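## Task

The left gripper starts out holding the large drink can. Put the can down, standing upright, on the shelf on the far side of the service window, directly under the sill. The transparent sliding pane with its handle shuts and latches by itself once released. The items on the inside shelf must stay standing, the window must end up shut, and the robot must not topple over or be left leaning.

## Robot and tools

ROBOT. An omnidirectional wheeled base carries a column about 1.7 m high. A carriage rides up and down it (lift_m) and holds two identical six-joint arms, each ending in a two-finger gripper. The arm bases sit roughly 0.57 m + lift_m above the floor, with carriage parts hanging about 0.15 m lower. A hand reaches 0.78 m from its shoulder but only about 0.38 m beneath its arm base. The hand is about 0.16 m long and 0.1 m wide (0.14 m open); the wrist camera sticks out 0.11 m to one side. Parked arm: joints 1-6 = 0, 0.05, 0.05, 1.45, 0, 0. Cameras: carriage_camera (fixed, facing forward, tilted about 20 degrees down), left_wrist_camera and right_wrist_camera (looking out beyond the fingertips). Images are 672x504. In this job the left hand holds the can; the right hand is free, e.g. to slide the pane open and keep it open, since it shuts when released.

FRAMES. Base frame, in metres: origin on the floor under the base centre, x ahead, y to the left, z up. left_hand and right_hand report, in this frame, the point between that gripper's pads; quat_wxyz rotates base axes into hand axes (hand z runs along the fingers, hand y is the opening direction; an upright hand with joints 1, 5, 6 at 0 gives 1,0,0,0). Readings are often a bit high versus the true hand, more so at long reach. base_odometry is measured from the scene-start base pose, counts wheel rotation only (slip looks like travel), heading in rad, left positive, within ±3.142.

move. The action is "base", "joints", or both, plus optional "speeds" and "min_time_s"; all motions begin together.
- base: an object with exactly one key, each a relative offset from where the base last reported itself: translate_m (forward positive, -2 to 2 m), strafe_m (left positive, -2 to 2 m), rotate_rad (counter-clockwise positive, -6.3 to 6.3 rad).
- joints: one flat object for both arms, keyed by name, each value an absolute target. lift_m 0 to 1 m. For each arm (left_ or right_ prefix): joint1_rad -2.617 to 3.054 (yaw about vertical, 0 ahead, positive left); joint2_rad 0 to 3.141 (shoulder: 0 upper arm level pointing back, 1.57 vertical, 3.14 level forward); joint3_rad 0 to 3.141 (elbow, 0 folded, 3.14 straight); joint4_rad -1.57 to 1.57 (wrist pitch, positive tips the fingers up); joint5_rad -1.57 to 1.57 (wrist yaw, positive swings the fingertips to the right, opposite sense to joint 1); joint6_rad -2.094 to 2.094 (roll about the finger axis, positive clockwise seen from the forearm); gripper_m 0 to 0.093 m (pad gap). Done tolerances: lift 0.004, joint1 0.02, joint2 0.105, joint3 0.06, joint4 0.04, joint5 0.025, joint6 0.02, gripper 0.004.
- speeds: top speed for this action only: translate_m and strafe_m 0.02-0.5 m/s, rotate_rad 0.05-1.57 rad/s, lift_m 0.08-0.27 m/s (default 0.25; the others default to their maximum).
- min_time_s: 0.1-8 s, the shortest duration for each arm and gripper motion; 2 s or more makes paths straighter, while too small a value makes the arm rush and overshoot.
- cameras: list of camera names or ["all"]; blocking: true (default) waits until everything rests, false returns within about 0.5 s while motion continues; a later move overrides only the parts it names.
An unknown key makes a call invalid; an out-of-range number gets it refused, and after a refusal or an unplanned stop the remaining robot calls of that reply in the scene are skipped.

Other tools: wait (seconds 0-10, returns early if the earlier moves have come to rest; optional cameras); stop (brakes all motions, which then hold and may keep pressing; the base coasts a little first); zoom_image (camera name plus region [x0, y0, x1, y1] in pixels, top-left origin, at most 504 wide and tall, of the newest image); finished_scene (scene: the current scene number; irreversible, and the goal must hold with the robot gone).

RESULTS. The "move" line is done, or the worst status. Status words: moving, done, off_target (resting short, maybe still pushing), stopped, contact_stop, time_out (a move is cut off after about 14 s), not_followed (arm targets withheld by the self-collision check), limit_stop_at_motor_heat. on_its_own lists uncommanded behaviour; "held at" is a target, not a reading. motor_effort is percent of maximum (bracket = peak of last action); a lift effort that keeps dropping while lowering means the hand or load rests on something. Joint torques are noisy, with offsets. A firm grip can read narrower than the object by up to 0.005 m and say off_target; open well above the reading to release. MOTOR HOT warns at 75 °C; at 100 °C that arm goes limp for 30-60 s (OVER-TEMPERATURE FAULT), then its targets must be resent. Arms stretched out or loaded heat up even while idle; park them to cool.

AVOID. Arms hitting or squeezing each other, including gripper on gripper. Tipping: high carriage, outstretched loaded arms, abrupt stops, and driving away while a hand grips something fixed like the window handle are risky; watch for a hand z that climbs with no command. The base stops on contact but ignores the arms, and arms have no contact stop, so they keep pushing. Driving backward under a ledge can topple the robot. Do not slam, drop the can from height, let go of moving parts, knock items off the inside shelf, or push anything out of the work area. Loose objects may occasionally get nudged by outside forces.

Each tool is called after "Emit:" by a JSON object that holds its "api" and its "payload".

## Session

Emit:
{"api": "move", "payload": {}}

Emit:
{"api": "zoom_image", "payload": {"camera": "carriage_camera", "region": [180, 80, 580, 360]}}

Scene clock: 0.00 s.
Joint torques (N m): no reading
base_odometry: x=+0.000 y=+0.000 heading=+0.000
base_status: not commanded
joint_positions: lift_m=+0.430 left_joint1_rad=+0.017 left_joint2_rad=+0.604 left_joint3_rad=+0.190 left_joint4_rad=-0.391 left_joint5_rad=+0.010 left_joint6_rad=+0.027 left_gripper_m=+0.06443 right_joint1_rad=+0.000 right_joint2_rad=+0.053 right_joint3_rad=+0.031 right_joint4_rad=+1.417 right_joint5_rad=+0.021 right_joint6_rad=+0.024 right_gripper_m=+0.09396
joint_status: not commanded
motor_effort: lift_m=+26 drive_wheels=-1
left_hand: x=+0.4428 y=+0.3140 z=+1.0435 quat_wxyz=(+0.374, +0.007, +0.928, +0.004) (m; base frame)
right_hand: x=+0.2659 y=-0.3156 z=+1.4286 quat_wxyz=(+0.996, +0.012, +0.088, +0.011) (m; base frame)
pictures: carriage_camera, left_wrist_camera, right_wrist_camera

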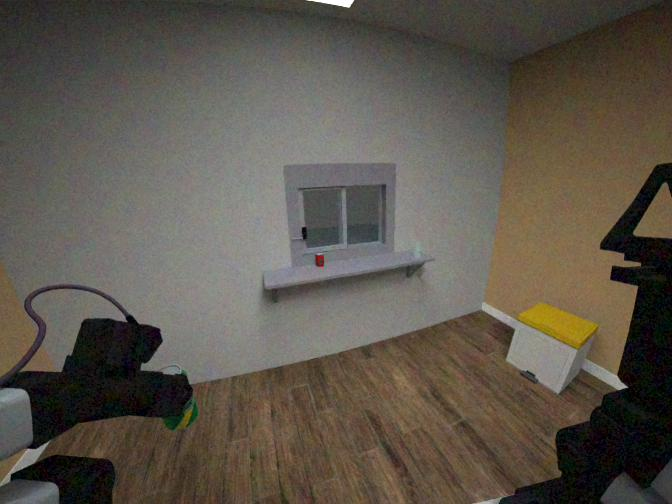

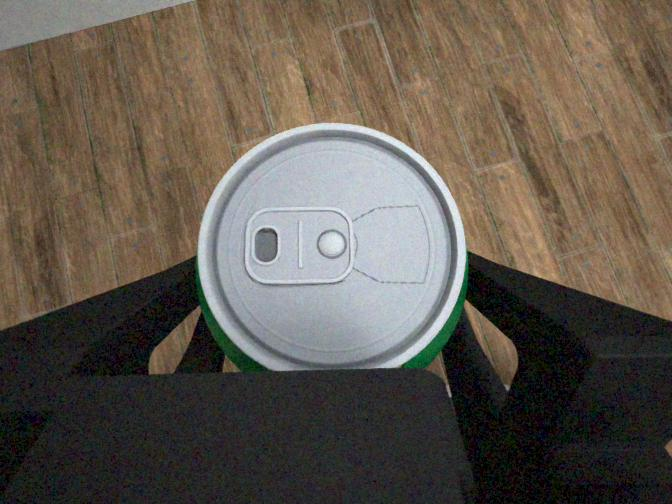

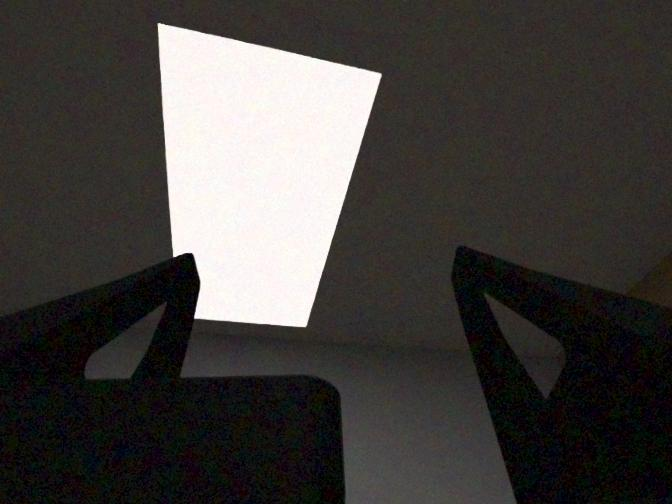

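Scaled by 1.260 from the camera's 672x504 image, which has a finer 960x720 frame.

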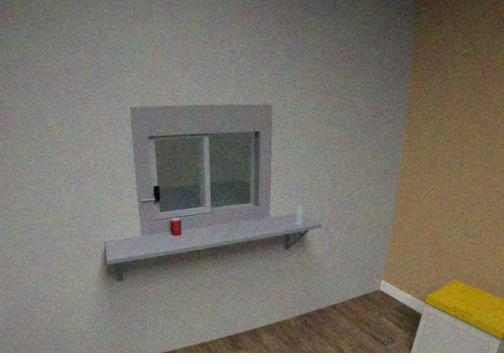

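Emit:
{"api": "move", "payload": {"base": {"rotate_rad": 0.24}, "speeds": {"rotate_rad": 0.4}, "cameras": ["carriage_camera","left_wrist_camera"]}}

Scene clock: 5.17 s.
Joint torques (N m): left_arm=[-0.16 -0.13 7.53 2.91 -0.07 0.06] | right_arm=[-0.18 3.3 5.16 -0.25 -0.06 0]
move: done
base_odometry: x=+0.000 y=+0.000 heading=+0.240
base_status: done
joint_positions: lift_m=+0.430 left_joint1_rad=+0.017 left_joint2_rad=+0.604 left_joint3_rad=+0.190 left_joint4_rad=-0.395 left_joint5_rad=+0.010 left_joint6_rad=+0.027 left_gripper_m=+0.06443 right_joint1_rad=+0.000 right_joint2_rad=+0.053 right_joint3_rad=+0.031 right_joint4_rad=+1.417 right_joint5_rad=+0.021 right_joint6_rad=+0.024 right_gripper_m=+0.09396
joint_status: not commanded
motor_effort: lift_m=+26(27) drive_wheels=+1(7)
left_hand: x=+0.4420 y=+0.3140 z=+1.0427 quat_wxyz=(+0.372, +0.007, +0.928, +0.004) (m; base frame)
right_hand: x=+0.2660 y=-0.3156 z=+1.4286 quat_wxyz=(+0.996, +0.012, +0.088, +0.011) (m; base frame)
pictures: carriage_camera, left_wrist_camera

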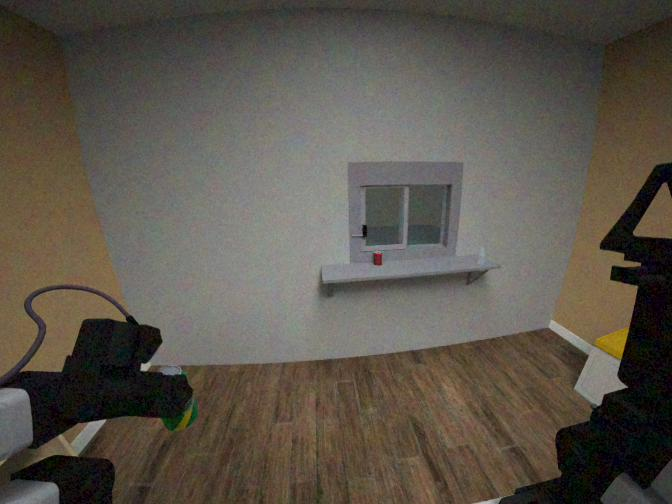

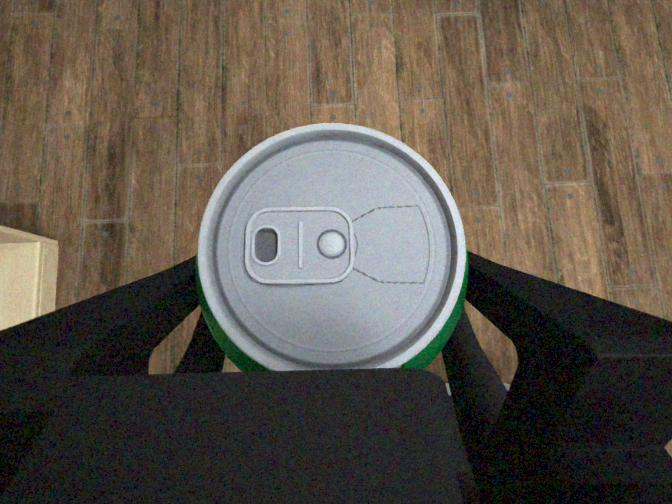

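Emit:
{"api": "move", "payload": {"base": {"translate_m": 0.88}, "speeds": {"translate_m": 0.4}, "joints": {"lift_m":0.37,"left_joint2_rad":0.823,"left_joint3_rad":1.184,"left_joint4_rad":-1.103}, "min_time_s": 2, "cameras": ["carriage_camera","left_wrist_camera"]}}

Emit:
{"api": "zoom_image", "payload": {"camera": "carriage_camera", "region": [220, 80, 600, 400]}}

Scene clock: 24.23 s.
Joint torques (N m): left_arm=[-0.17 -0.36 9.13 2.78 -0.09 0.09] | right_arm=[-0.18 3.23 5.26 -0.18 -0.06 0]
move: off_target
base_odometry: x=+0.855 y=+0.210 heading=+0.240
base_status: done
joint_positions: lift_m=+0.370 left_joint1_rad=+0.017 left_joint2_rad=+0.827 left_joint3_rad=+1.141 left_joint4_rad=-1.166 left_joint5_rad=+0.010 left_joint6_rad=+0.027 left_gripper_m=+0.06443 right_joint1_rad=+0.000 right_joint2_rad=+0.053 right_joint3_rad=+0.031 right_joint4_rad=+1.414 right_joint5_rad=+0.021 right_joint6_rad=+0.024 right_gripper_m=+0.09396
joint_status: left_joint4_rad off_target (ended at -1.166, target -1.103); the others done
motor_effort: lift_m=+26(30) drive_wheels=-4(12)
left_hand: x=+0.4388 y=+0.3139 z=+1.1967 quat_wxyz=(+0.352, +0.007, +0.936, +0.003) (m; base frame)
right_hand: x=+0.2666 y=-0.3156 z=+1.3687 quat_wxyz=(+0.996, +0.012, +0.089, +0.011) (m; base frame)
pictures: carriage_camera, left_wrist_camera

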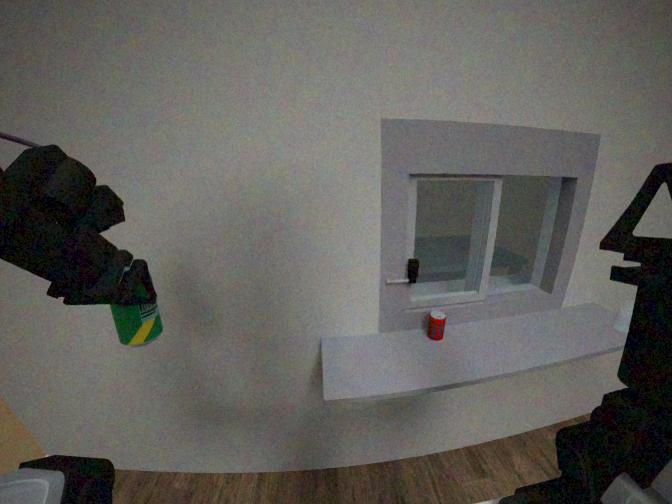

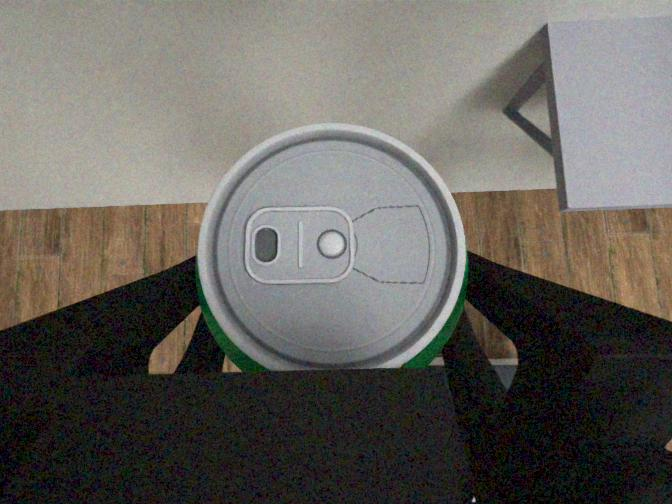

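Scaled by 1.326 from the camera's 672x504 image, which has a finer 960x720 frame.

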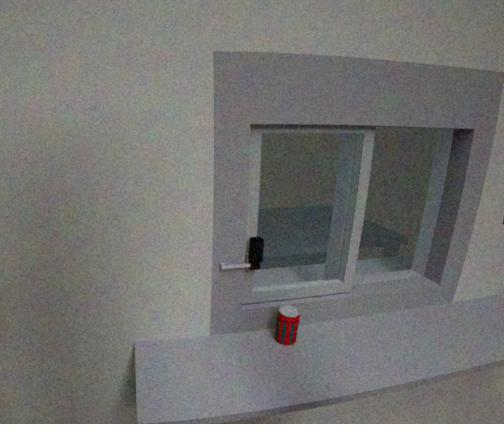

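Emit:
{"api": "move", "payload": {"base": {"rotate_rad": 0.04}, "speeds": {"rotate_rad": 0.2}}}

Emit:
{"api": "move", "payload": {"base": {"strafe_m": -0.13}, "speeds": {"strafe_m": 0.2}, "joints": {"lift_m":0.295,"right_joint1_rad":0.77,"right_joint2_rad":1.79,"right_joint3_rad":0.778,"right_joint4_rad":0.99,"right_joint5_rad":0.84,"right_joint6_rad":1.57,"right_gripper_m":0.03}, "min_time_s": 2.5}}

Emit:
{"api": "move", "payload": {"base": {"translate_m": 0.18}, "speeds": {"translate_m": 0.15}, "cameras": ["all"]}}

Scene clock: 40.00 s.
Joint torques (N m): left_arm=[-0.17 -0.44 9.11 2.8 -0.07 0.06] | right_arm=[-0.18 3.34 5.16 -0.24 -0.05 0]
move: done
base_odometry: x=+0.855 y=+0.210 heading=+0.280
base_status: done
joint_positions: lift_m=+0.370 left_joint1_rad=+0.017 left_joint2_rad=+0.827 left_joint3_rad=+1.141 left_joint4_rad=-1.169 left_joint5_rad=+0.009 left_joint6_rad=+0.027 left_gripper_m=+0.06443 right_joint1_rad=+0.000 right_joint2_rad=+0.053 right_joint3_rad=+0.031 right_joint4_rad=+1.415 right_joint5_rad=+0.021 right_joint6_rad=+0.024 right_gripper_m=+0.09396
joint_status: not commanded
motor_effort: lift_m=+25(28) drive_wheels=-4(4)
left_hand: x=+0.4382 y=+0.3140 z=+1.1960 quat_wxyz=(+0.350, +0.006, +0.937, +0.004) (m; base frame)
right_hand: x=+0.2665 y=-0.3156 z=+1.3687 quat_wxyz=(+0.996, +0.012, +0.089, +0.011) (m; base frame)
pictures: none

Scene clock: 42.87 s.
Joint torques (N m): left_arm=[-0.21 -0.36 8.02 2.89 -0.09 0.06] | right_arm=[0.5 -5.09 7.42 1.8 0.09 0.02]
move: done
base_odometry: x=+0.891 y=+0.085 heading=+0.280
base_status: done
joint_positions: lift_m=+0.295 left_joint1_rad=+0.017 left_joint2_rad=+0.827 left_joint3_rad=+1.153 left_joint4_rad=-1.180 left_joint5_rad=+0.010 left_joint6_rad=+0.027 left_gripper_m=+0.06443 right_joint1_rad=+0.762 right_joint2_rad=+1.778 right_joint3_rad=+0.750 right_joint4_rad=+0.992 right_joint5_rad=+0.831 right_joint6_rad=+1.559 right_gripper_m=+0.03007
joint_status: all done
motor_effort: lift_m=+25(29) drive_wheels=-2(8)
left_hand: x=+0.4368 y=+0.3138 z=+1.1236 quat_wxyz=(+0.351, +0.007, +0.937, +0.003) (m; base frame)
right_hand: x=+0.6294 y=-0.0986 z=+1.0538 quat_wxyz=(+0.520, +0.514, +0.498, +0.467) (m; base frame)
pictures: none

Scene clock: 44.97 s.
Joint torques (N m): left_arm=[-0.08 -0.66 8.09 2.85 -0.08 0.05] | right_arm=[-4.49 -5.23 7.28 1.86 -0.86 -0.06]
move: done
base_odometry: x=+1.064 y=+0.134 heading=+0.280
base_status: done
joint_positions: lift_m=+0.295 left_joint1_rad=+0.017 left_joint2_rad=+0.830 left_joint3_rad=+1.153 left_joint4_rad=-1.174 left_joint5_rad=+0.010 left_joint6_rad=+0.027 left_gripper_m=+0.06443 right_joint1_rad=+0.821 right_joint2_rad=+1.781 right_joint3_rad=+0.752 right_joint4_rad=+0.981 right_joint5_rad=+0.925 right_joint6_rad=+1.569 right_gripper_m=+0.03005
joint_status: not commanded
motor_effort: lift_m=+24(28) drive_wheels=+3(8)
left_hand: x=+0.4384 y=+0.3139 z=+1.1239 quat_wxyz=(+0.352, +0.007, +0.936, +0.003) (m; base frame)
right_hand: x=+0.6155 y=-0.0911 z=+1.0519 quat_wxyz=(+0.527, +0.523, +0.490, +0.456) (m; base frame)
pictures: carriage_camera, left_wrist_camera, right_wrist_camera

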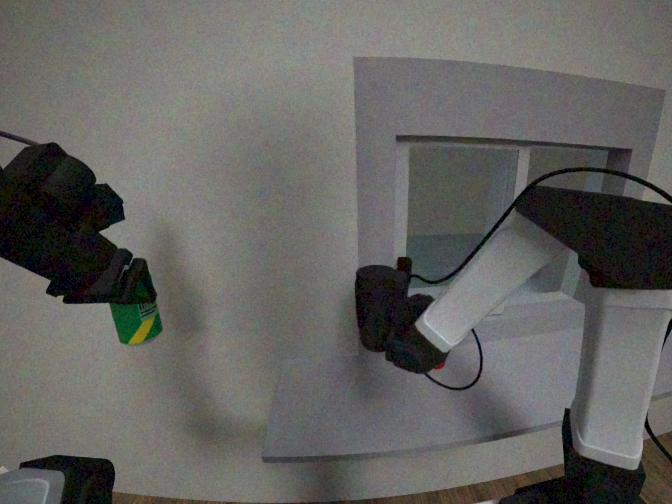

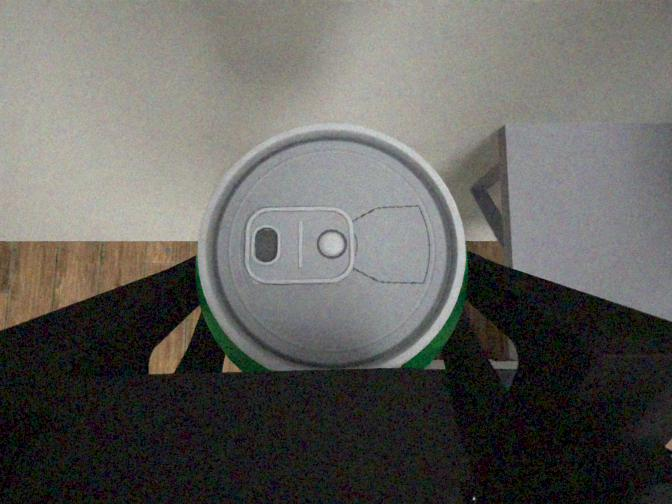

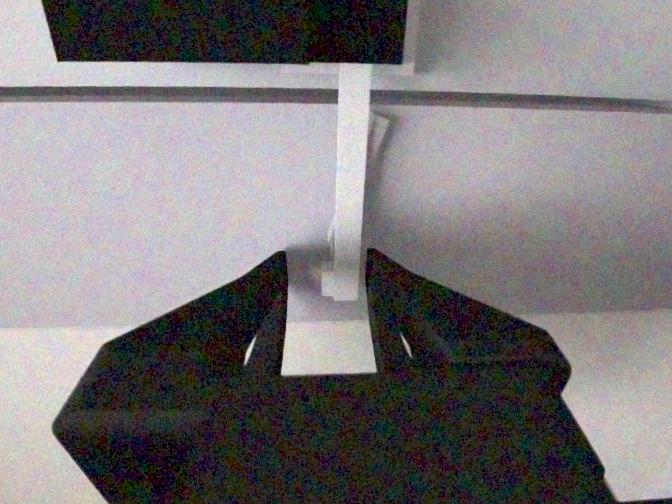

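Emit:
{"api": "move", "payload": {"base": {"translate_m": -0.008}, "speeds": {"translate_m": 0.03}, "joints": {"lift_m":0.36}, "cameras": ["right_wrist_camera"]}}

Scene clock: 49.43 s.
Joint torques (N m): left_arm=[-0.14 -0.73 7.9 2.79 -0.1 0.1] | right_arm=[-1.76 -8.81 7.51 4.13 0.38 -0.09]
move: done
base_odometry: x=+1.056 y=+0.132 heading=+0.279
base_status: done
joint_positions: lift_m=+0.360 left_joint1_rad=+0.017 left_joint2_rad=+0.831 left_joint3_rad=+1.154 left_joint4_rad=-1.167 left_joint5_rad=+0.010 left_joint6_rad=+0.027 left_gripper_m=+0.06443 right_joint1_rad=+0.785 right_joint2_rad=+1.823 right_joint3_rad=+0.748 right_joint4_rad=+0.776 right_joint5_rad=+0.816 right_joint6_rad=+1.572 right_gripper_m=+0.03004
joint_status: all done
motor_effort: lift_m=+27(32) drive_wheels=+0(7)
left_hand: x=+0.4398 y=+0.3139 z=+1.1905 quat_wxyz=(+0.356, +0.007, +0.935, +0.003) (m; base frame)
right_hand: x=+0.6206 y=-0.0907 z=+1.0580 quat_wxyz=(+0.503, +0.501, +0.591, +0.382) (m; base frame)
pictures: right_wrist_camera

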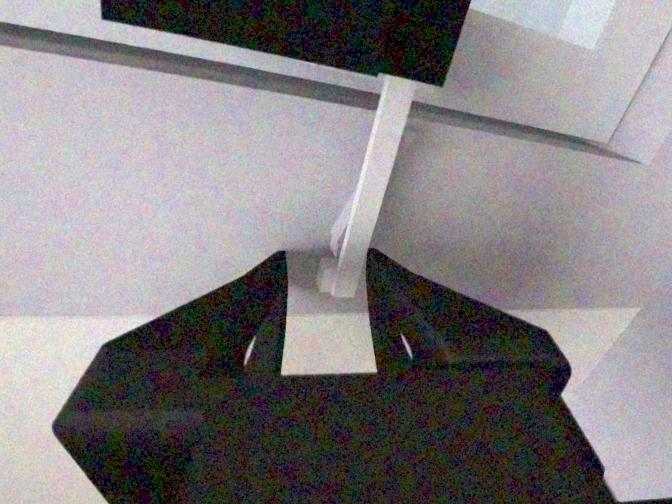

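Emit:
{"api": "move", "payload": {"joints": {"lift_m":0.29}}}

Emit:
{"api": "move", "payload": {"base": {"strafe_m": 0.02}, "speeds": {"strafe_m": 0.05}}}

Emit:
{"api": "move", "payload": {"base": {"translate_m": 0.012}, "speeds": {"translate_m": 0.03}, "joints": {"right_gripper_m":0.028,"lift_m":0.288}, "cameras": ["right_wrist_camera"]}}

Emit:
{"api": "move", "payload": {"joints": {"lift_m":0.365}, "speeds": {"lift_m":0.08}, "cameras": ["right_wrist_camera"]}}

Scene clock: 56.00 s.
Joint torques (N m): left_arm=[-0.16 -0.75 7.91 2.91 -0.08 0.07] | right_arm=[-2.41 -6.95 7.43 1.78 -0.14 -0.09]
move: done
base_odometry: x=+1.056 y=+0.132 heading=+0.279
base_status: not commanded
joint_positions: lift_m=+0.290 left_joint1_rad=+0.017 left_joint2_rad=+0.831 left_joint3_rad=+1.154 left_joint4_rad=-1.181 left_joint5_rad=+0.010 left_joint6_rad=+0.027 left_gripper_m=+0.06443 right_joint1_rad=+0.796 right_joint2_rad=+1.801 right_joint3_rad=+0.748 right_joint4_rad=+0.994 right_joint5_rad=+0.853 right_joint6_rad=+1.572 right_gripper_m=+0.03005
joint_status: all done
motor_effort: lift_m=+26(29) drive_wheels=+1(1)
left_hand: x=+0.4373 y=+0.3139 z=+1.1183 quat_wxyz=(+0.349, +0.007, +0.937, +0.003) (m; base frame)
right_hand: x=+0.6224 y=-0.0877 z=+1.0390 quat_wxyz=(+0.514, +0.513, +0.506, +0.465) (m; base frame)
pictures: none

Scene clock: 56.90 s.
Joint torques (N m): left_arm=[-0.21 -0.76 7.86 2.89 -0.07 0.05] | right_arm=[-2.26 -6.87 7.53 1.77 -0.17 -0.09]
move: done
base_odometry: x=+1.051 y=+0.151 heading=+0.279
base_status: done
joint_positions: lift_m=+0.290 left_joint1_rad=+0.017 left_joint2_rad=+0.831 left_joint3_rad=+1.154 left_joint4_rad=-1.180 left_joint5_rad=+0.010 left_joint6_rad=+0.027 left_gripper_m=+0.06443 right_joint1_rad=+0.794 right_joint2_rad=+1.801 right_joint3_rad=+0.748 right_joint4_rad=+0.994 right_joint5_rad=+0.863 right_joint6_rad=+1.572 right_gripper_m=+0.03005
joint_status: not commanded
motor_effort: lift_m=+27(28) drive_wheels=+1(5)
left_hand: x=+0.4375 y=+0.3139 z=+1.1185 quat_wxyz=(+0.350, +0.007, +0.937, +0.003) (m; base frame)
right_hand: x=+0.6227 y=-0.0903 z=+1.0390 quat_wxyz=(+0.517, +0.516, +0.503, +0.462) (m; base frame)
pictures: none

Scene clock: 57.73 s.
Joint torques (N m): left_arm=[-0.24 -0.79 7.99 2.89 -0.06 0.05] | right_arm=[-5.39 -6.76 7.6 1.78 -1.06 -0.09]
move: done
base_odometry: x=+1.062 y=+0.154 heading=+0.279
base_status: done
joint_positions: lift_m=+0.288 left_joint1_rad=+0.017 left_joint2_rad=+0.831 left_joint3_rad=+1.154 left_joint4_rad=-1.177 left_joint5_rad=+0.010 left_joint6_rad=+0.027 left_gripper_m=+0.06443 right_joint1_rad=+0.831 right_joint2_rad=+1.799 right_joint3_rad=+0.748 right_joint4_rad=+0.994 right_joint5_rad=+0.941 right_joint6_rad=+1.572 right_gripper_m=+0.02806
joint_status: all done
motor_effort: lift_m=+25(30) drive_wheels=+3(6)
left_hand: x=+0.4379 y=+0.3139 z=+1.1169 quat_wxyz=(+0.351, +0.007, +0.936, +0.003) (m; base frame)
right_hand: x=+0.6134 y=-0.0892 z=+1.0384 quat_wxyz=(+0.528, +0.525, +0.491, +0.452) (m; base frame)
pictures: right_wrist_camera

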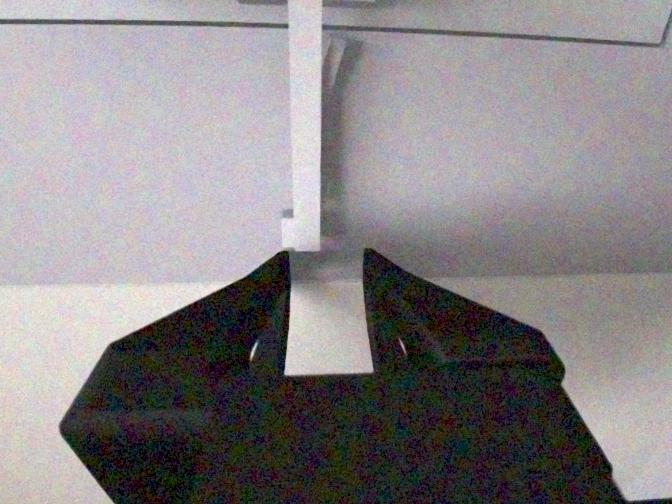

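Scene clock: 59.10 s.
Joint torques (N m): left_arm=[-0.21 -0.68 7.95 2.82 -0.07 0.08] | right_arm=[-5.2 -6.78 7.76 3.33 -0.07 -0.09]
move: done
base_odometry: x=+1.062 y=+0.154 heading=+0.279
base_status: not commanded
joint_positions: lift_m=+0.365 left_joint1_rad=+0.017 left_joint2_rad=+0.831 left_joint3_rad=+1.154 left_joint4_rad=-1.172 left_joint5_rad=+0.010 left_joint6_rad=+0.027 left_gripper_m=+0.06443 right_joint1_rad=+0.829 right_joint2_rad=+1.799 right_joint3_rad=+0.746 right_joint4_rad=+0.849 right_joint5_rad=+0.855 right_joint6_rad=+1.572 right_gripper_m=+0.02800
joint_status: all done
motor_effort: lift_m=+26(30) drive_wheels=+2(3)
left_hand: x=+0.4389 y=+0.3139 z=+1.1947 quat_wxyz=(+0.353, +0.007, +0.936, +0.003) (m; base frame)
right_hand: x=+0.6121 y=-0.0781 z=+1.0868 quat_wxyz=(+0.508, +0.500, +0.562, +0.419) (m; base frame)
pictures: right_wrist_camera

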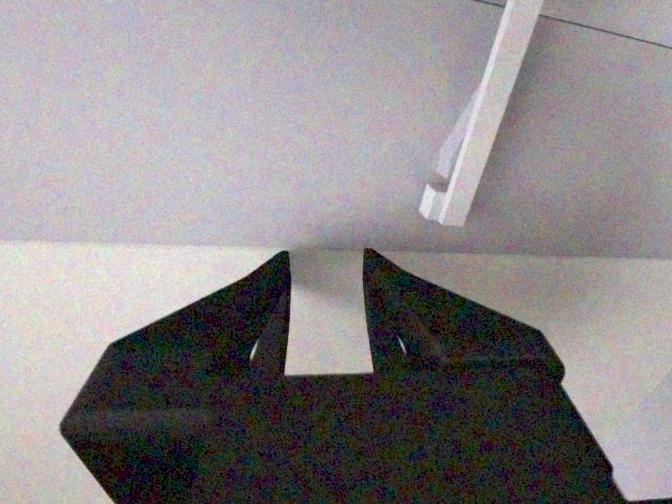

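Emit:
{"api": "move", "payload": {"base": {"translate_m": -0.06}}}

Emit:
{"api": "move", "payload": {"base": {"strafe_m": -0.012}, "speeds": {"strafe_m": 0.05}, "joints": {"lift_m":0.268,"right_gripper_m":0.01}}}

Emit:
{"api": "move", "payload": {"base": {"translate_m": 0.058}, "speeds": {"translate_m": 0.06}, "cameras": ["right_wrist_camera"]}}

Scene clock: 66.17 s.
Joint torques (N m): left_arm=[-0.12 -0.72 7.98 2.84 -0.08 0.07] | right_arm=[-0.36 -6.74 7.13 1.95 0.07 -0.09]
move: done
base_odometry: x=+1.004 y=+0.138 heading=+0.279
base_status: done
joint_positions: lift_m=+0.365 left_joint1_rad=+0.017 left_joint2_rad=+0.831 left_joint3_rad=+1.154 left_joint4_rad=-1.173 left_joint5_rad=+0.010 left_joint6_rad=+0.027 left_gripper_m=+0.06443 right_joint1_rad=+0.772 right_joint2_rad=+1.799 right_joint3_rad=+0.753 right_joint4_rad=+0.977 right_joint5_rad=+0.836 right_joint6_rad=+1.572 right_gripper_m=+0.02800
joint_status: not commanded
motor_effort: lift_m=+28(29) drive_wheels=-2(9)
left_hand: x=+0.4388 y=+0.3139 z=+1.1946 quat_wxyz=(+0.353, +0.007, +0.936, +0.003) (m; base frame)
right_hand: x=+0.6285 y=-0.0940 z=+1.1132 quat_wxyz=(+0.515, +0.515, +0.508, +0.460) (m; base frame)
pictures: none

Scene clock: 67.10 s.
Joint torques (N m): left_arm=[-0.01 -0.73 7.94 2.9 -0.06 0.08] | right_arm=[-0.38 -6.93 6.56 1.96 0.05 -0.09]
move: done
base_odometry: x=+1.008 y=+0.127 heading=+0.279
base_status: done
joint_positions: lift_m=+0.268 left_joint1_rad=+0.017 left_joint2_rad=+0.831 left_joint3_rad=+1.155 left_joint4_rad=-1.181 left_joint5_rad=+0.010 left_joint6_rad=+0.027 left_gripper_m=+0.06444 right_joint1_rad=+0.772 right_joint2_rad=+1.799 right_joint3_rad=+0.761 right_joint4_rad=+0.980 right_joint5_rad=+0.836 right_joint6_rad=+1.572 right_gripper_m=+0.01008
joint_status: all done
motor_effort: lift_m=+25(30) drive_wheels=-1(5)
left_hand: x=+0.4373 y=+0.3138 z=+1.0966 quat_wxyz=(+0.349, +0.007, +0.937, +0.003) (m; base frame)
right_hand: x=+0.6295 y=-0.0930 z=+1.0194 quat_wxyz=(+0.515, +0.515, +0.504, +0.463) (m; base frame)
pictures: none

Scene clock: 68.63 s.
Joint torques (N m): left_arm=[-0.03 -0.73 7.9 2.88 -0.08 0.08] | right_arm=[-4.41 -6.67 6.78 1.86 -0.84 -0.09]
move: done
base_odometry: x=+1.063 y=+0.143 heading=+0.279
base_status: done
joint_positions: lift_m=+0.268 left_joint1_rad=+0.017 left_joint2_rad=+0.831 left_joint3_rad=+1.155 left_joint4_rad=-1.177 left_joint5_rad=+0.010 left_joint6_rad=+0.027 left_gripper_m=+0.06444 right_joint1_rad=+0.820 right_joint2_rad=+1.798 right_joint3_rad=+0.756 right_joint4_rad=+0.981 right_joint5_rad=+0.923 right_joint6_rad=+1.572 right_gripper_m=+0.01007
joint_status: not commanded
motor_effort: lift_m=+26(29) drive_wheels=+2(8)
left_hand: x=+0.4380 y=+0.3138 z=+1.0971 quat_wxyz=(+0.351, +0.007, +0.936, +0.003) (m; base frame)
right_hand: x=+0.6170 y=-0.0895 z=+1.0193 quat_wxyz=(+0.526, +0.523, +0.494, +0.453) (m; base frame)
pictures: right_wrist_camera

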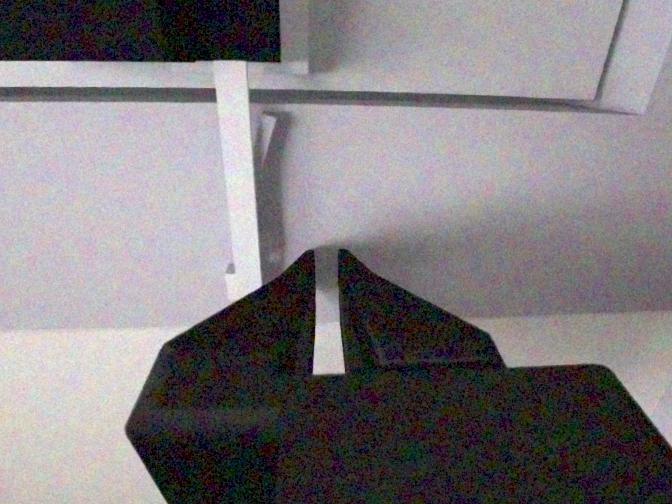

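Emit:
{"api": "move", "payload": {"base": {"strafe_m": 0.009}, "speeds": {"strafe_m": 0.05}, "joints": {"right_gripper_m":0.002}}}

Emit:
{"api": "move", "payload": {"joints": {"lift_m":0.36}, "speeds": {"lift_m":0.1}, "cameras": ["right_wrist_camera"]}}

Scene clock: 75.37 s.
Joint torques (N m): left_arm=[-0.18 -0.66 7.82 2.88 -0.08 0.07] | right_arm=[-4.36 -6.42 6.87 1.79 -0.9 -0.09]
move: done
base_odometry: x=+1.061 y=+0.151 heading=+0.279
base_status: done
joint_positions: lift_m=+0.268 left_joint1_rad=+0.017 left_joint2_rad=+0.831 left_joint3_rad=+1.155 left_joint4_rad=-1.177 left_joint5_rad=+0.010 left_joint6_rad=+0.027 left_gripper_m=+0.06444 right_joint1_rad=+0.819 right_joint2_rad=+1.795 right_joint3_rad=+0.756 right_joint4_rad=+0.986 right_joint5_rad=+0.927 right_joint6_rad=+1.572 right_gripper_m=+0.00207
joint_status: all done
motor_effort: lift_m=+27(27) drive_wheels=+2(10)
left_hand: x=+0.4380 y=+0.3139 z=+1.0972 quat_wxyz=(+0.351, +0.007, +0.936, +0.003) (m; base frame)
right_hand: x=+0.6170 y=-0.0907 z=+1.0215 quat_wxyz=(+0.527, +0.525, +0.490, +0.454) (m; base frame)
pictures: none

Scene clock: 76.70 s.
Joint torques (N m): left_arm=[-0.16 -0.77 7.91 2.82 -0.09 0.08] | right_arm=[-4.37 -6.3 6.97 2.47 -0.05 -0.1]
move: done
base_odometry: x=+1.061 y=+0.151 heading=+0.279
base_status: not commanded
joint_positions: lift_m=+0.360 left_joint1_rad=+0.017 left_joint2_rad=+0.831 left_joint3_rad=+1.155 left_joint4_rad=-1.171 left_joint5_rad=+0.010 left_joint6_rad=+0.027 left_gripper_m=+0.06444 right_joint1_rad=+0.819 right_joint2_rad=+1.795 right_joint3_rad=+0.756 right_joint4_rad=+0.926 right_joint5_rad=+0.849 right_joint6_rad=+1.572 right_gripper_m=+0.00204
joint_status: all done
motor_effort: lift_m=+26(30) drive_wheels=+2(2)
left_hand: x=+0.4392 y=+0.3139 z=+1.1903 quat_wxyz=(+0.354, +0.007, +0.935, +0.003) (m; base frame)
right_hand: x=+0.6173 y=-0.0778 z=+1.1017 quat_wxyz=(+0.508, +0.505, +0.531, +0.452) (m; base frame)
pictures: right_wrist_camera

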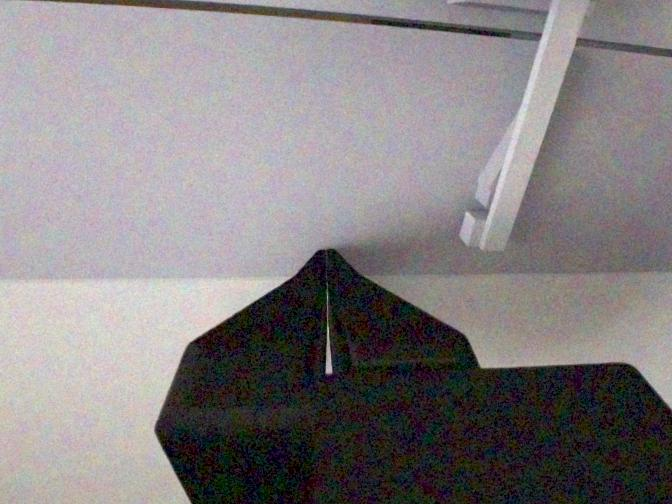

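Emit:
{"api": "move", "payload": {"base": {"translate_m": -0.06}}}

Emit:
{"api": "move", "payload": {"base": {"strafe_m": -0.012}, "speeds": {"strafe_m": 0.05}, "joints": {"lift_m":0.266}}}

Emit:
{"api": "move", "payload": {"base": {"translate_m": 0.052}, "speeds": {"translate_m": 0.06}, "cameras": ["right_wrist_camera"]}}

Emit:
{"api": "move", "payload": {"joints": {"lift_m":0.36}, "speeds": {"lift_m":0.1}, "cameras": ["right_wrist_camera"]}}

Scene clock: 83.37 s.
Joint torques (N m): left_arm=[-0.13 -0.69 7.84 2.84 -0.05 0.07] | right_arm=[-0.36 -6.41 6.93 1.97 0.03 -0.09]
move: done
base_odometry: x=+1.003 y=+0.134 heading=+0.279
base_status: done
joint_positions: lift_m=+0.360 left_joint1_rad=+0.017 left_joint2_rad=+0.831 left_joint3_rad=+1.155 left_joint4_rad=-1.172 left_joint5_rad=+0.010 left_joint6_rad=+0.027 left_gripper_m=+0.06444 right_joint1_rad=+0.772 right_joint2_rad=+1.795 right_joint3_rad=+0.756 right_joint4_rad=+0.977 right_joint5_rad=+0.838 right_joint6_rad=+1.572 right_gripper_m=+0.00204
joint_status: not commanded
motor_effort: lift_m=+25(27) drive_wheels=-2(7)
left_hand: x=+0.4390 y=+0.3139 z=+1.1901 quat_wxyz=(+0.354, +0.007, +0.935, +0.003) (m; base frame)
right_hand: x=+0.6286 y=-0.0943 z=+1.1112 quat_wxyz=(+0.516, +0.516, +0.504, +0.462) (m; base frame)
pictures: none

Scene clock: 84.27 s.
Joint torques (N m): left_arm=[-0.21 -0.69 7.8 2.94 -0.1 0.07] | right_arm=[-0.36 -6.52 6.6 1.96 0.03 -0.09]
move: done
base_odometry: x=+1.006 y=+0.123 heading=+0.279
base_status: done
joint_positions: lift_m=+0.266 left_joint1_rad=+0.017 left_joint2_rad=+0.831 left_joint3_rad=+1.155 left_joint4_rad=-1.181 left_joint5_rad=+0.010 left_joint6_rad=+0.027 left_gripper_m=+0.06444 right_joint1_rad=+0.772 right_joint2_rad=+1.795 right_joint3_rad=+0.760 right_joint4_rad=+0.980 right_joint5_rad=+0.838 right_joint6_rad=+1.572 right_gripper_m=+0.00204
joint_status: all done
motor_effort: lift_m=+26(31) drive_wheels=-1(6)
left_hand: x=+0.4373 y=+0.3139 z=+1.0946 quat_wxyz=(+0.349, +0.007, +0.937, +0.003) (m; base frame)
right_hand: x=+0.6293 y=-0.0938 z=+1.0193 quat_wxyz=(+0.516, +0.516, +0.502, +0.464) (m; base frame)
pictures: none

Scene clock: 85.67 s.
Joint torques (N m): left_arm=[-0.27 -0.75 7.92 2.89 -0.06 0.07] | right_arm=[-2.14 -6.41 6.5 1.98 -0.32 -0.09]
move: done
base_odometry: x=+1.056 y=+0.137 heading=+0.279
base_status: done
joint_positions: lift_m=+0.266 left_joint1_rad=+0.017 left_joint2_rad=+0.831 left_joint3_rad=+1.155 left_joint4_rad=-1.177 left_joint5_rad=+0.010 left_joint6_rad=+0.027 left_gripper_m=+0.06444 right_joint1_rad=+0.792 right_joint2_rad=+1.795 right_joint3_rad=+0.760 right_joint4_rad=+0.978 right_joint5_rad=+0.877 right_joint6_rad=+1.572 right_gripper_m=+0.00204
joint_status: not commanded
motor_effort: lift_m=+28(29) drive_wheels=+2(8)
left_hand: x=+0.4380 y=+0.3139 z=+1.0951 quat_wxyz=(+0.351, +0.007, +0.936, +0.003) (m; base frame)
right_hand: x=+0.6242 y=-0.0922 z=+1.0192 quat_wxyz=(+0.521, +0.520, +0.498, +0.459) (m; base frame)
pictures: right_wrist_camera

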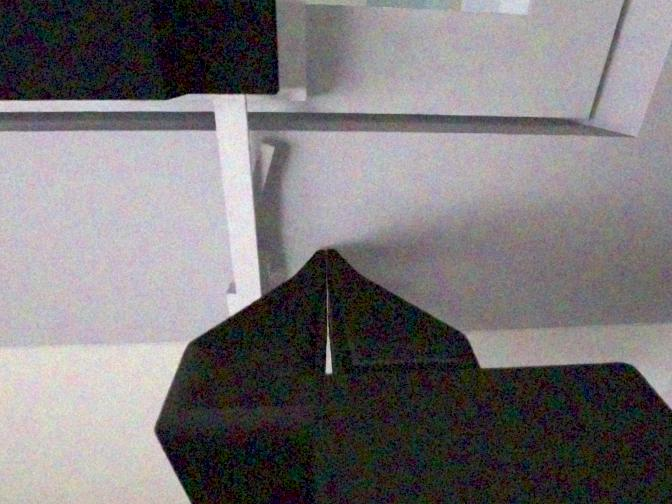

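Scene clock: 87.17 s.
Joint torques (N m): left_arm=[-0.1 -0.65 7.82 2.84 -0.07 0.11] | right_arm=[-1.95 -9.21 8.05 3.68 0.4 -0.09]
move: done
base_odometry: x=+1.056 y=+0.137 heading=+0.279
base_status: not commanded
joint_positions: lift_m=+0.360 left_joint1_rad=+0.017 left_joint2_rad=+0.831 left_joint3_rad=+1.155 left_joint4_rad=-1.172 left_joint5_rad=+0.010 left_joint6_rad=+0.027 left_gripper_m=+0.06444 right_joint1_rad=+0.791 right_joint2_rad=+1.830 right_joint3_rad=+0.740 right_joint4_rad=+0.819 right_joint5_rad=+0.811 right_joint6_rad=+1.573 right_gripper_m=+0.00197
joint_status: all done
motor_effort: lift_m=+27(31) drive_wheels=+1(3)
left_hand: x=+0.4390 y=+0.3139 z=+1.1901 quat_wxyz=(+0.354, +0.007, +0.935, +0.003) (m; base frame)
right_hand: x=+0.6196 y=-0.0870 z=+1.0598 quat_wxyz=(+0.501, +0.499, +0.586, +0.395) (m; base frame)
pictures: right_wrist_camera

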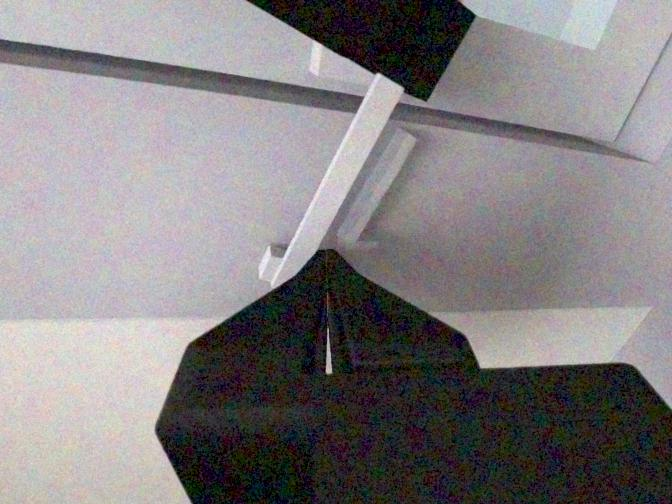

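Emit:
{"api": "move", "payload": {"base": {"strafe_m": -0.1}, "speeds": {"strafe_m": 0.05}}}

Emit:
{"api": "move", "payload": {"base": {"strafe_m": -0.2}, "speeds": {"strafe_m": 0.06}, "joints": {"lift_m":0.32}, "cameras": ["right_wrist_camera","carriage_camera","left_wrist_camera"]}}

Scene clock: 93.17 s.
Joint torques (N m): left_arm=[-0.1 -0.72 7.75 2.84 -0.07 0.06] | right_arm=[-1.98 -9.18 8.06 3.51 0.53 -0.09]
move: done
base_odometry: x=+1.084 y=+0.041 heading=+0.279
base_status: done
joint_positions: lift_m=+0.360 left_joint1_rad=+0.017 left_joint2_rad=+0.831 left_joint3_rad=+1.155 left_joint4_rad=-1.172 left_joint5_rad=+0.010 left_joint6_rad=+0.027 left_gripper_m=+0.06444 right_joint1_rad=+0.791 right_joint2_rad=+1.830 right_joint3_rad=+0.740 right_joint4_rad=+0.836 right_joint5_rad=+0.804 right_joint6_rad=+1.573 right_gripper_m=+0.00195
joint_status: not commanded
motor_effort: lift_m=+25(29) drive_wheels=-3(6)
left_hand: x=+0.4390 y=+0.3139 z=+1.1900 quat_wxyz=(+0.354, +0.007, +0.935, +0.003) (m; base frame)
right_hand: x=+0.6202 y=-0.0852 z=+1.0629 quat_wxyz=(+0.500, +0.499, +0.582, +0.404) (m; base frame)
pictures: none

Scene clock: 97.03 s.
Joint torques (N m): left_arm=[-0.13 -0.79 7.88 2.92 -0.1 0.06] | right_arm=[-0.96 -9.01 7.34 2.29 0.24 -0.1]
move: done
base_odometry: x=+1.139 y=-0.151 heading=+0.279
base_status: done
joint_positions: lift_m=+0.320 left_joint1_rad=+0.017 left_joint2_rad=+0.831 left_joint3_rad=+1.155 left_joint4_rad=-1.180 left_joint5_rad=+0.010 left_joint6_rad=+0.027 left_gripper_m=+0.06444 right_joint1_rad=+0.780 right_joint2_rad=+1.827 right_joint3_rad=+0.750 right_joint4_rad=+0.946 right_joint5_rad=+0.822 right_joint6_rad=+1.573 right_gripper_m=+0.00195
joint_status: all done
motor_effort: lift_m=+29(30) drive_wheels=-2(7)
left_hand: x=+0.4375 y=+0.3139 z=+1.1486 quat_wxyz=(+0.350, +0.007, +0.937, +0.003) (m; base frame)
right_hand: x=+0.6270 y=-0.0886 z=+1.0488 quat_wxyz=(+0.510, +0.509, +0.534, +0.442) (m; base frame)
pictures: carriage_camera, left_wrist_camera, right_wrist_camera

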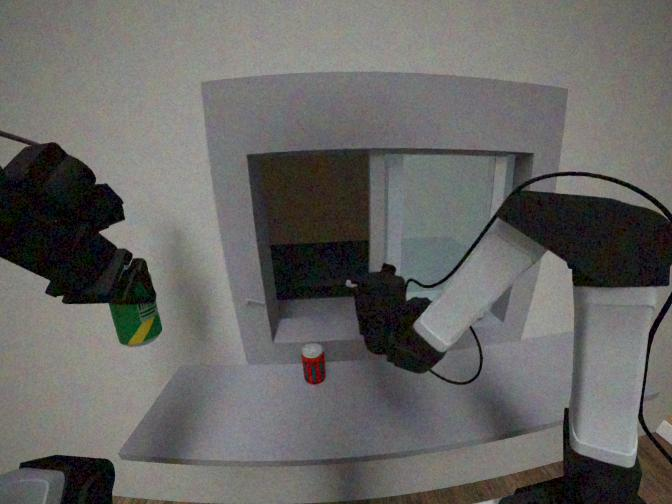

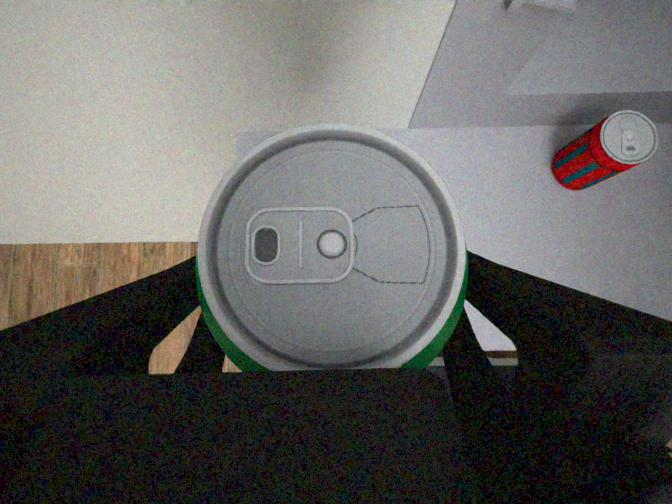

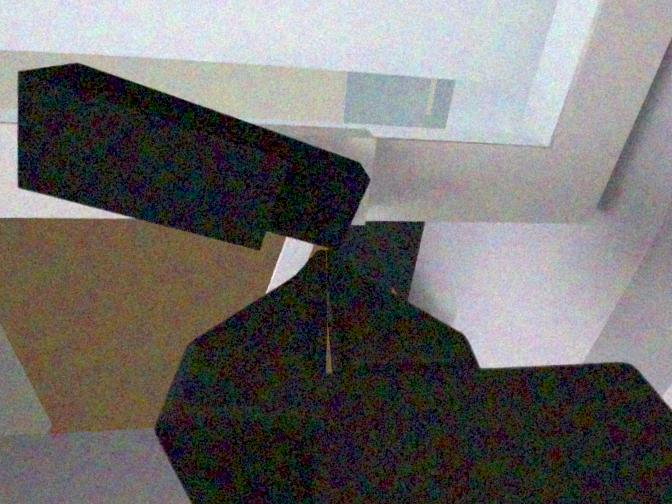

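Emit:
{"api": "move", "payload": {"base": {"strafe_m": -0.06}, "speeds": {"strafe_m": 0.06}, "joints": {"left_joint1_rad":-0.57,"left_joint2_rad":1.585,"left_joint3_rad":1.53,"left_joint4_rad":-0.74}, "min_time_s": 2.5, "cameras": ["carriage_camera","left_wrist_camera"]}}

Scene clock: 106.93 s.
Joint torques (N m): left_arm=[-0.72 -6.09 10.37 2.76 -0.07 0.06] | right_arm=[-0.98 -9.03 7.32 2.29 0.43 -0.09]
move: off_target
base_odometry: x=+1.156 y=-0.209 heading=+0.279
base_status: done
joint_positions: lift_m=+0.320 left_joint1_rad=-0.564 left_joint2_rad=+1.587 left_joint3_rad=+1.482 left_joint4_rad=-0.813 left_joint5_rad=+0.010 left_joint6_rad=+0.027 left_gripper_m=+0.06444 right_joint1_rad=+0.780 right_joint2_rad=+1.827 right_joint3_rad=+0.750 right_joint4_rad=+0.949 right_joint5_rad=+0.804 right_joint6_rad=+1.573 right_gripper_m=+0.00195
joint_status: left_joint4_rad off_target (ended at -0.813, target -0.740); the others done
motor_effort: lift_m=+26(29) drive_wheels=-1(8)
left_hand: x=+0.5780 y=+0.0833 z=+1.1071 quat_wxyz=(+0.308, +0.277, +0.906, -0.089) (m; base frame)
right_hand: x=+0.6272 y=-0.0855 z=+1.0492 quat_wxyz=(+0.505, +0.505, +0.538, +0.448) (m; base frame)
pictures: carriage_camera, left_wrist_camera

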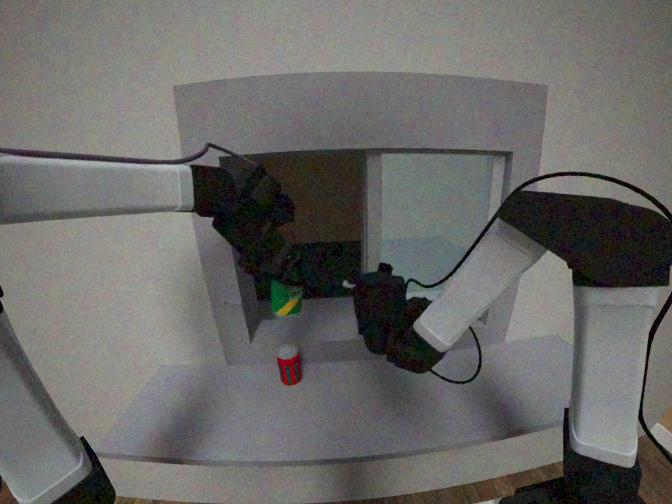

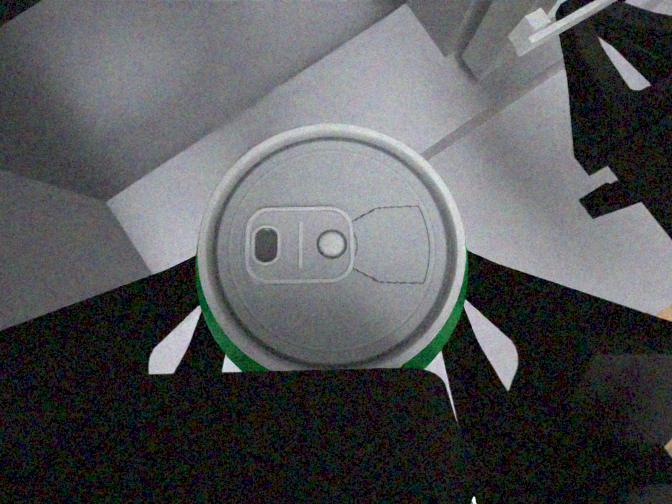

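Emit:
{"api": "move", "payload": {"joints": {"left_joint1_rad":-0.42,"left_joint2_rad":2.1,"left_joint3_rad":1.94,"left_joint4_rad":-0.585}, "min_time_s": 3, "cameras": ["carriage_camera","left_wrist_camera"]}}

Scene clock: 115.80 s.
Joint torques (N m): left_arm=[0.53 -10.02 10.47 2.89 -0.07 0.06] | right_arm=[-0.96 -9.01 7.34 2.29 0.41 -0.09]
move: off_target
base_odometry: x=+1.156 y=-0.209 heading=+0.279
base_status: not commanded
joint_positions: lift_m=+0.320 left_joint1_rad=-0.427 left_joint2_rad=+2.103 left_joint3_rad=+1.891 left_joint4_rad=-0.662 left_joint5_rad=+0.010 left_joint6_rad=+0.027 left_gripper_m=+0.06444 right_joint1_rad=+0.780 right_joint2_rad=+1.827 right_joint3_rad=+0.750 right_joint4_rad=+0.949 right_joint5_rad=+0.804 right_joint6_rad=+1.573 right_gripper_m=+0.00195
joint_status: left_joint4_rad off_target (ended at -0.662, target -0.585); the others done
motor_effort: lift_m=+26(30) drive_wheels=-1(1)
left_hand: x=+0.7337 y=+0.0762 z=+1.0510 quat_wxyz=(+0.334, +0.213, +0.915, -0.072) (m; base frame)
right_hand: x=+0.6272 y=-0.0855 z=+1.0492 quat_wxyz=(+0.505, +0.505, +0.538, +0.448) (m; base frame)
pictures: carriage_camera, left_wrist_camera

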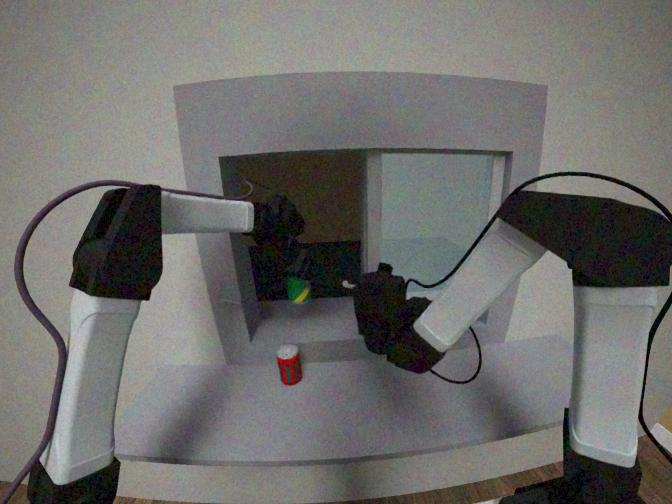

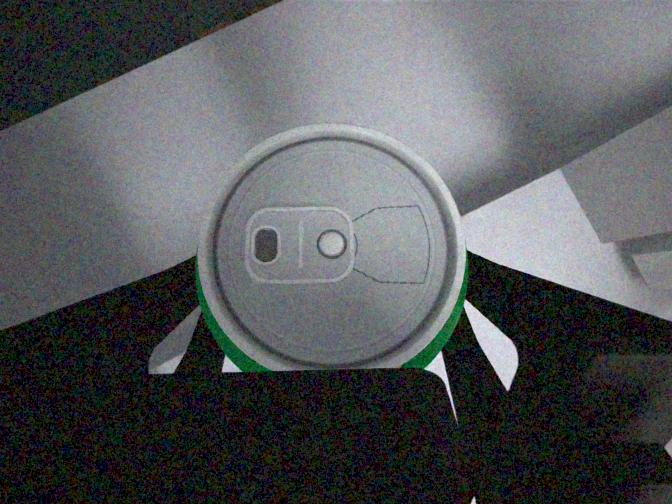

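Emit:
{"api": "move", "payload": {"joints": {"left_joint2_rad":2.18,"left_joint3_rad":1.82,"left_joint4_rad":-0.319}, "min_time_s": 2}}

Emit:
{"api": "move", "payload": {"joints": {"left_joint2_rad":2.239,"left_joint3_rad":1.71,"left_joint4_rad":-0.15}, "min_time_s": 2.5, "cameras": ["left_wrist_camera"]}}

Scene clock: 122.17 s.
Joint torques (N m): left_arm=[0.46 -10.7 7.39 3.08 -0.06 0.07] | right_arm=[-0.98 -9.03 7.32 2.29 0.41 -0.09]
move: off_target
base_odometry: x=+1.156 y=-0.209 heading=+0.279
base_status: not commanded
joint_positions: lift_m=+0.320 left_joint1_rad=-0.427 left_joint2_rad=+2.183 left_joint3_rad=+1.808 left_joint4_rad=-0.404 left_joint5_rad=+0.010 left_joint6_rad=+0.027 left_gripper_m=+0.06444 right_joint1_rad=+0.780 right_joint2_rad=+1.827 right_joint3_rad=+0.750 right_joint4_rad=+0.949 right_joint5_rad=+0.804 right_joint6_rad=+1.573 right_gripper_m=+0.00195
joint_status: left_joint4_rad off_target (ended at -0.404, target -0.319); the others done
motor_effort: lift_m=+25(29) drive_wheels=-1(1)
left_hand: x=+0.7636 y=+0.0625 z=+1.0141 quat_wxyz=(+0.377, +0.210, +0.898, -0.081) (m; base frame)
right_hand: x=+0.6272 y=-0.0855 z=+1.0492 quat_wxyz=(+0.505, +0.505, +0.538, +0.448) (m; base frame)
pictures: none

Scene clock: 124.97 s.
Joint torques (N m): left_arm=[0.21 -10.63 7.1 2.96 -0.08 0.06] | right_arm=[-0.99 -9.03 7.32 2.29 0.41 -0.1]
move: off_target
base_odometry: x=+1.156 y=-0.209 heading=+0.279
base_status: not commanded
joint_positions: lift_m=+0.320 left_joint1_rad=-0.425 left_joint2_rad=+2.240 left_joint3_rad=+1.701 left_joint4_rad=-0.221 left_joint5_rad=+0.010 left_joint6_rad=+0.027 left_gripper_m=+0.06444 right_joint1_rad=+0.780 right_joint2_rad=+1.827 right_joint3_rad=+0.750 right_joint4_rad=+0.949 right_joint5_rad=+0.804 right_joint6_rad=+1.573 right_gripper_m=+0.00195
joint_status: left_joint4_rad off_target (ended at -0.221, target -0.150); the others done
motor_effort: lift_m=+26(29) drive_wheels=-1(1)
left_hand: x=+0.7699 y=+0.0612 z=+0.9678 quat_wxyz=(+0.385, +0.208, +0.895, -0.082) (m; base frame)
right_hand: x=+0.6272 y=-0.0855 z=+1.0492 quat_wxyz=(+0.505, +0.505, +0.538, +0.448) (m; base frame)
pictures: left_wrist_camera

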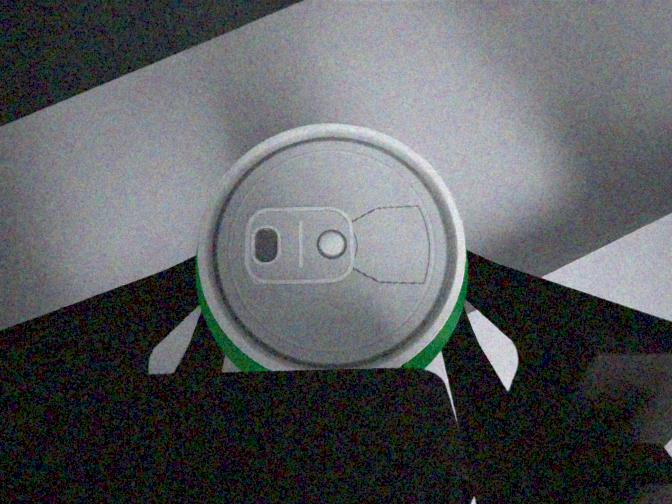

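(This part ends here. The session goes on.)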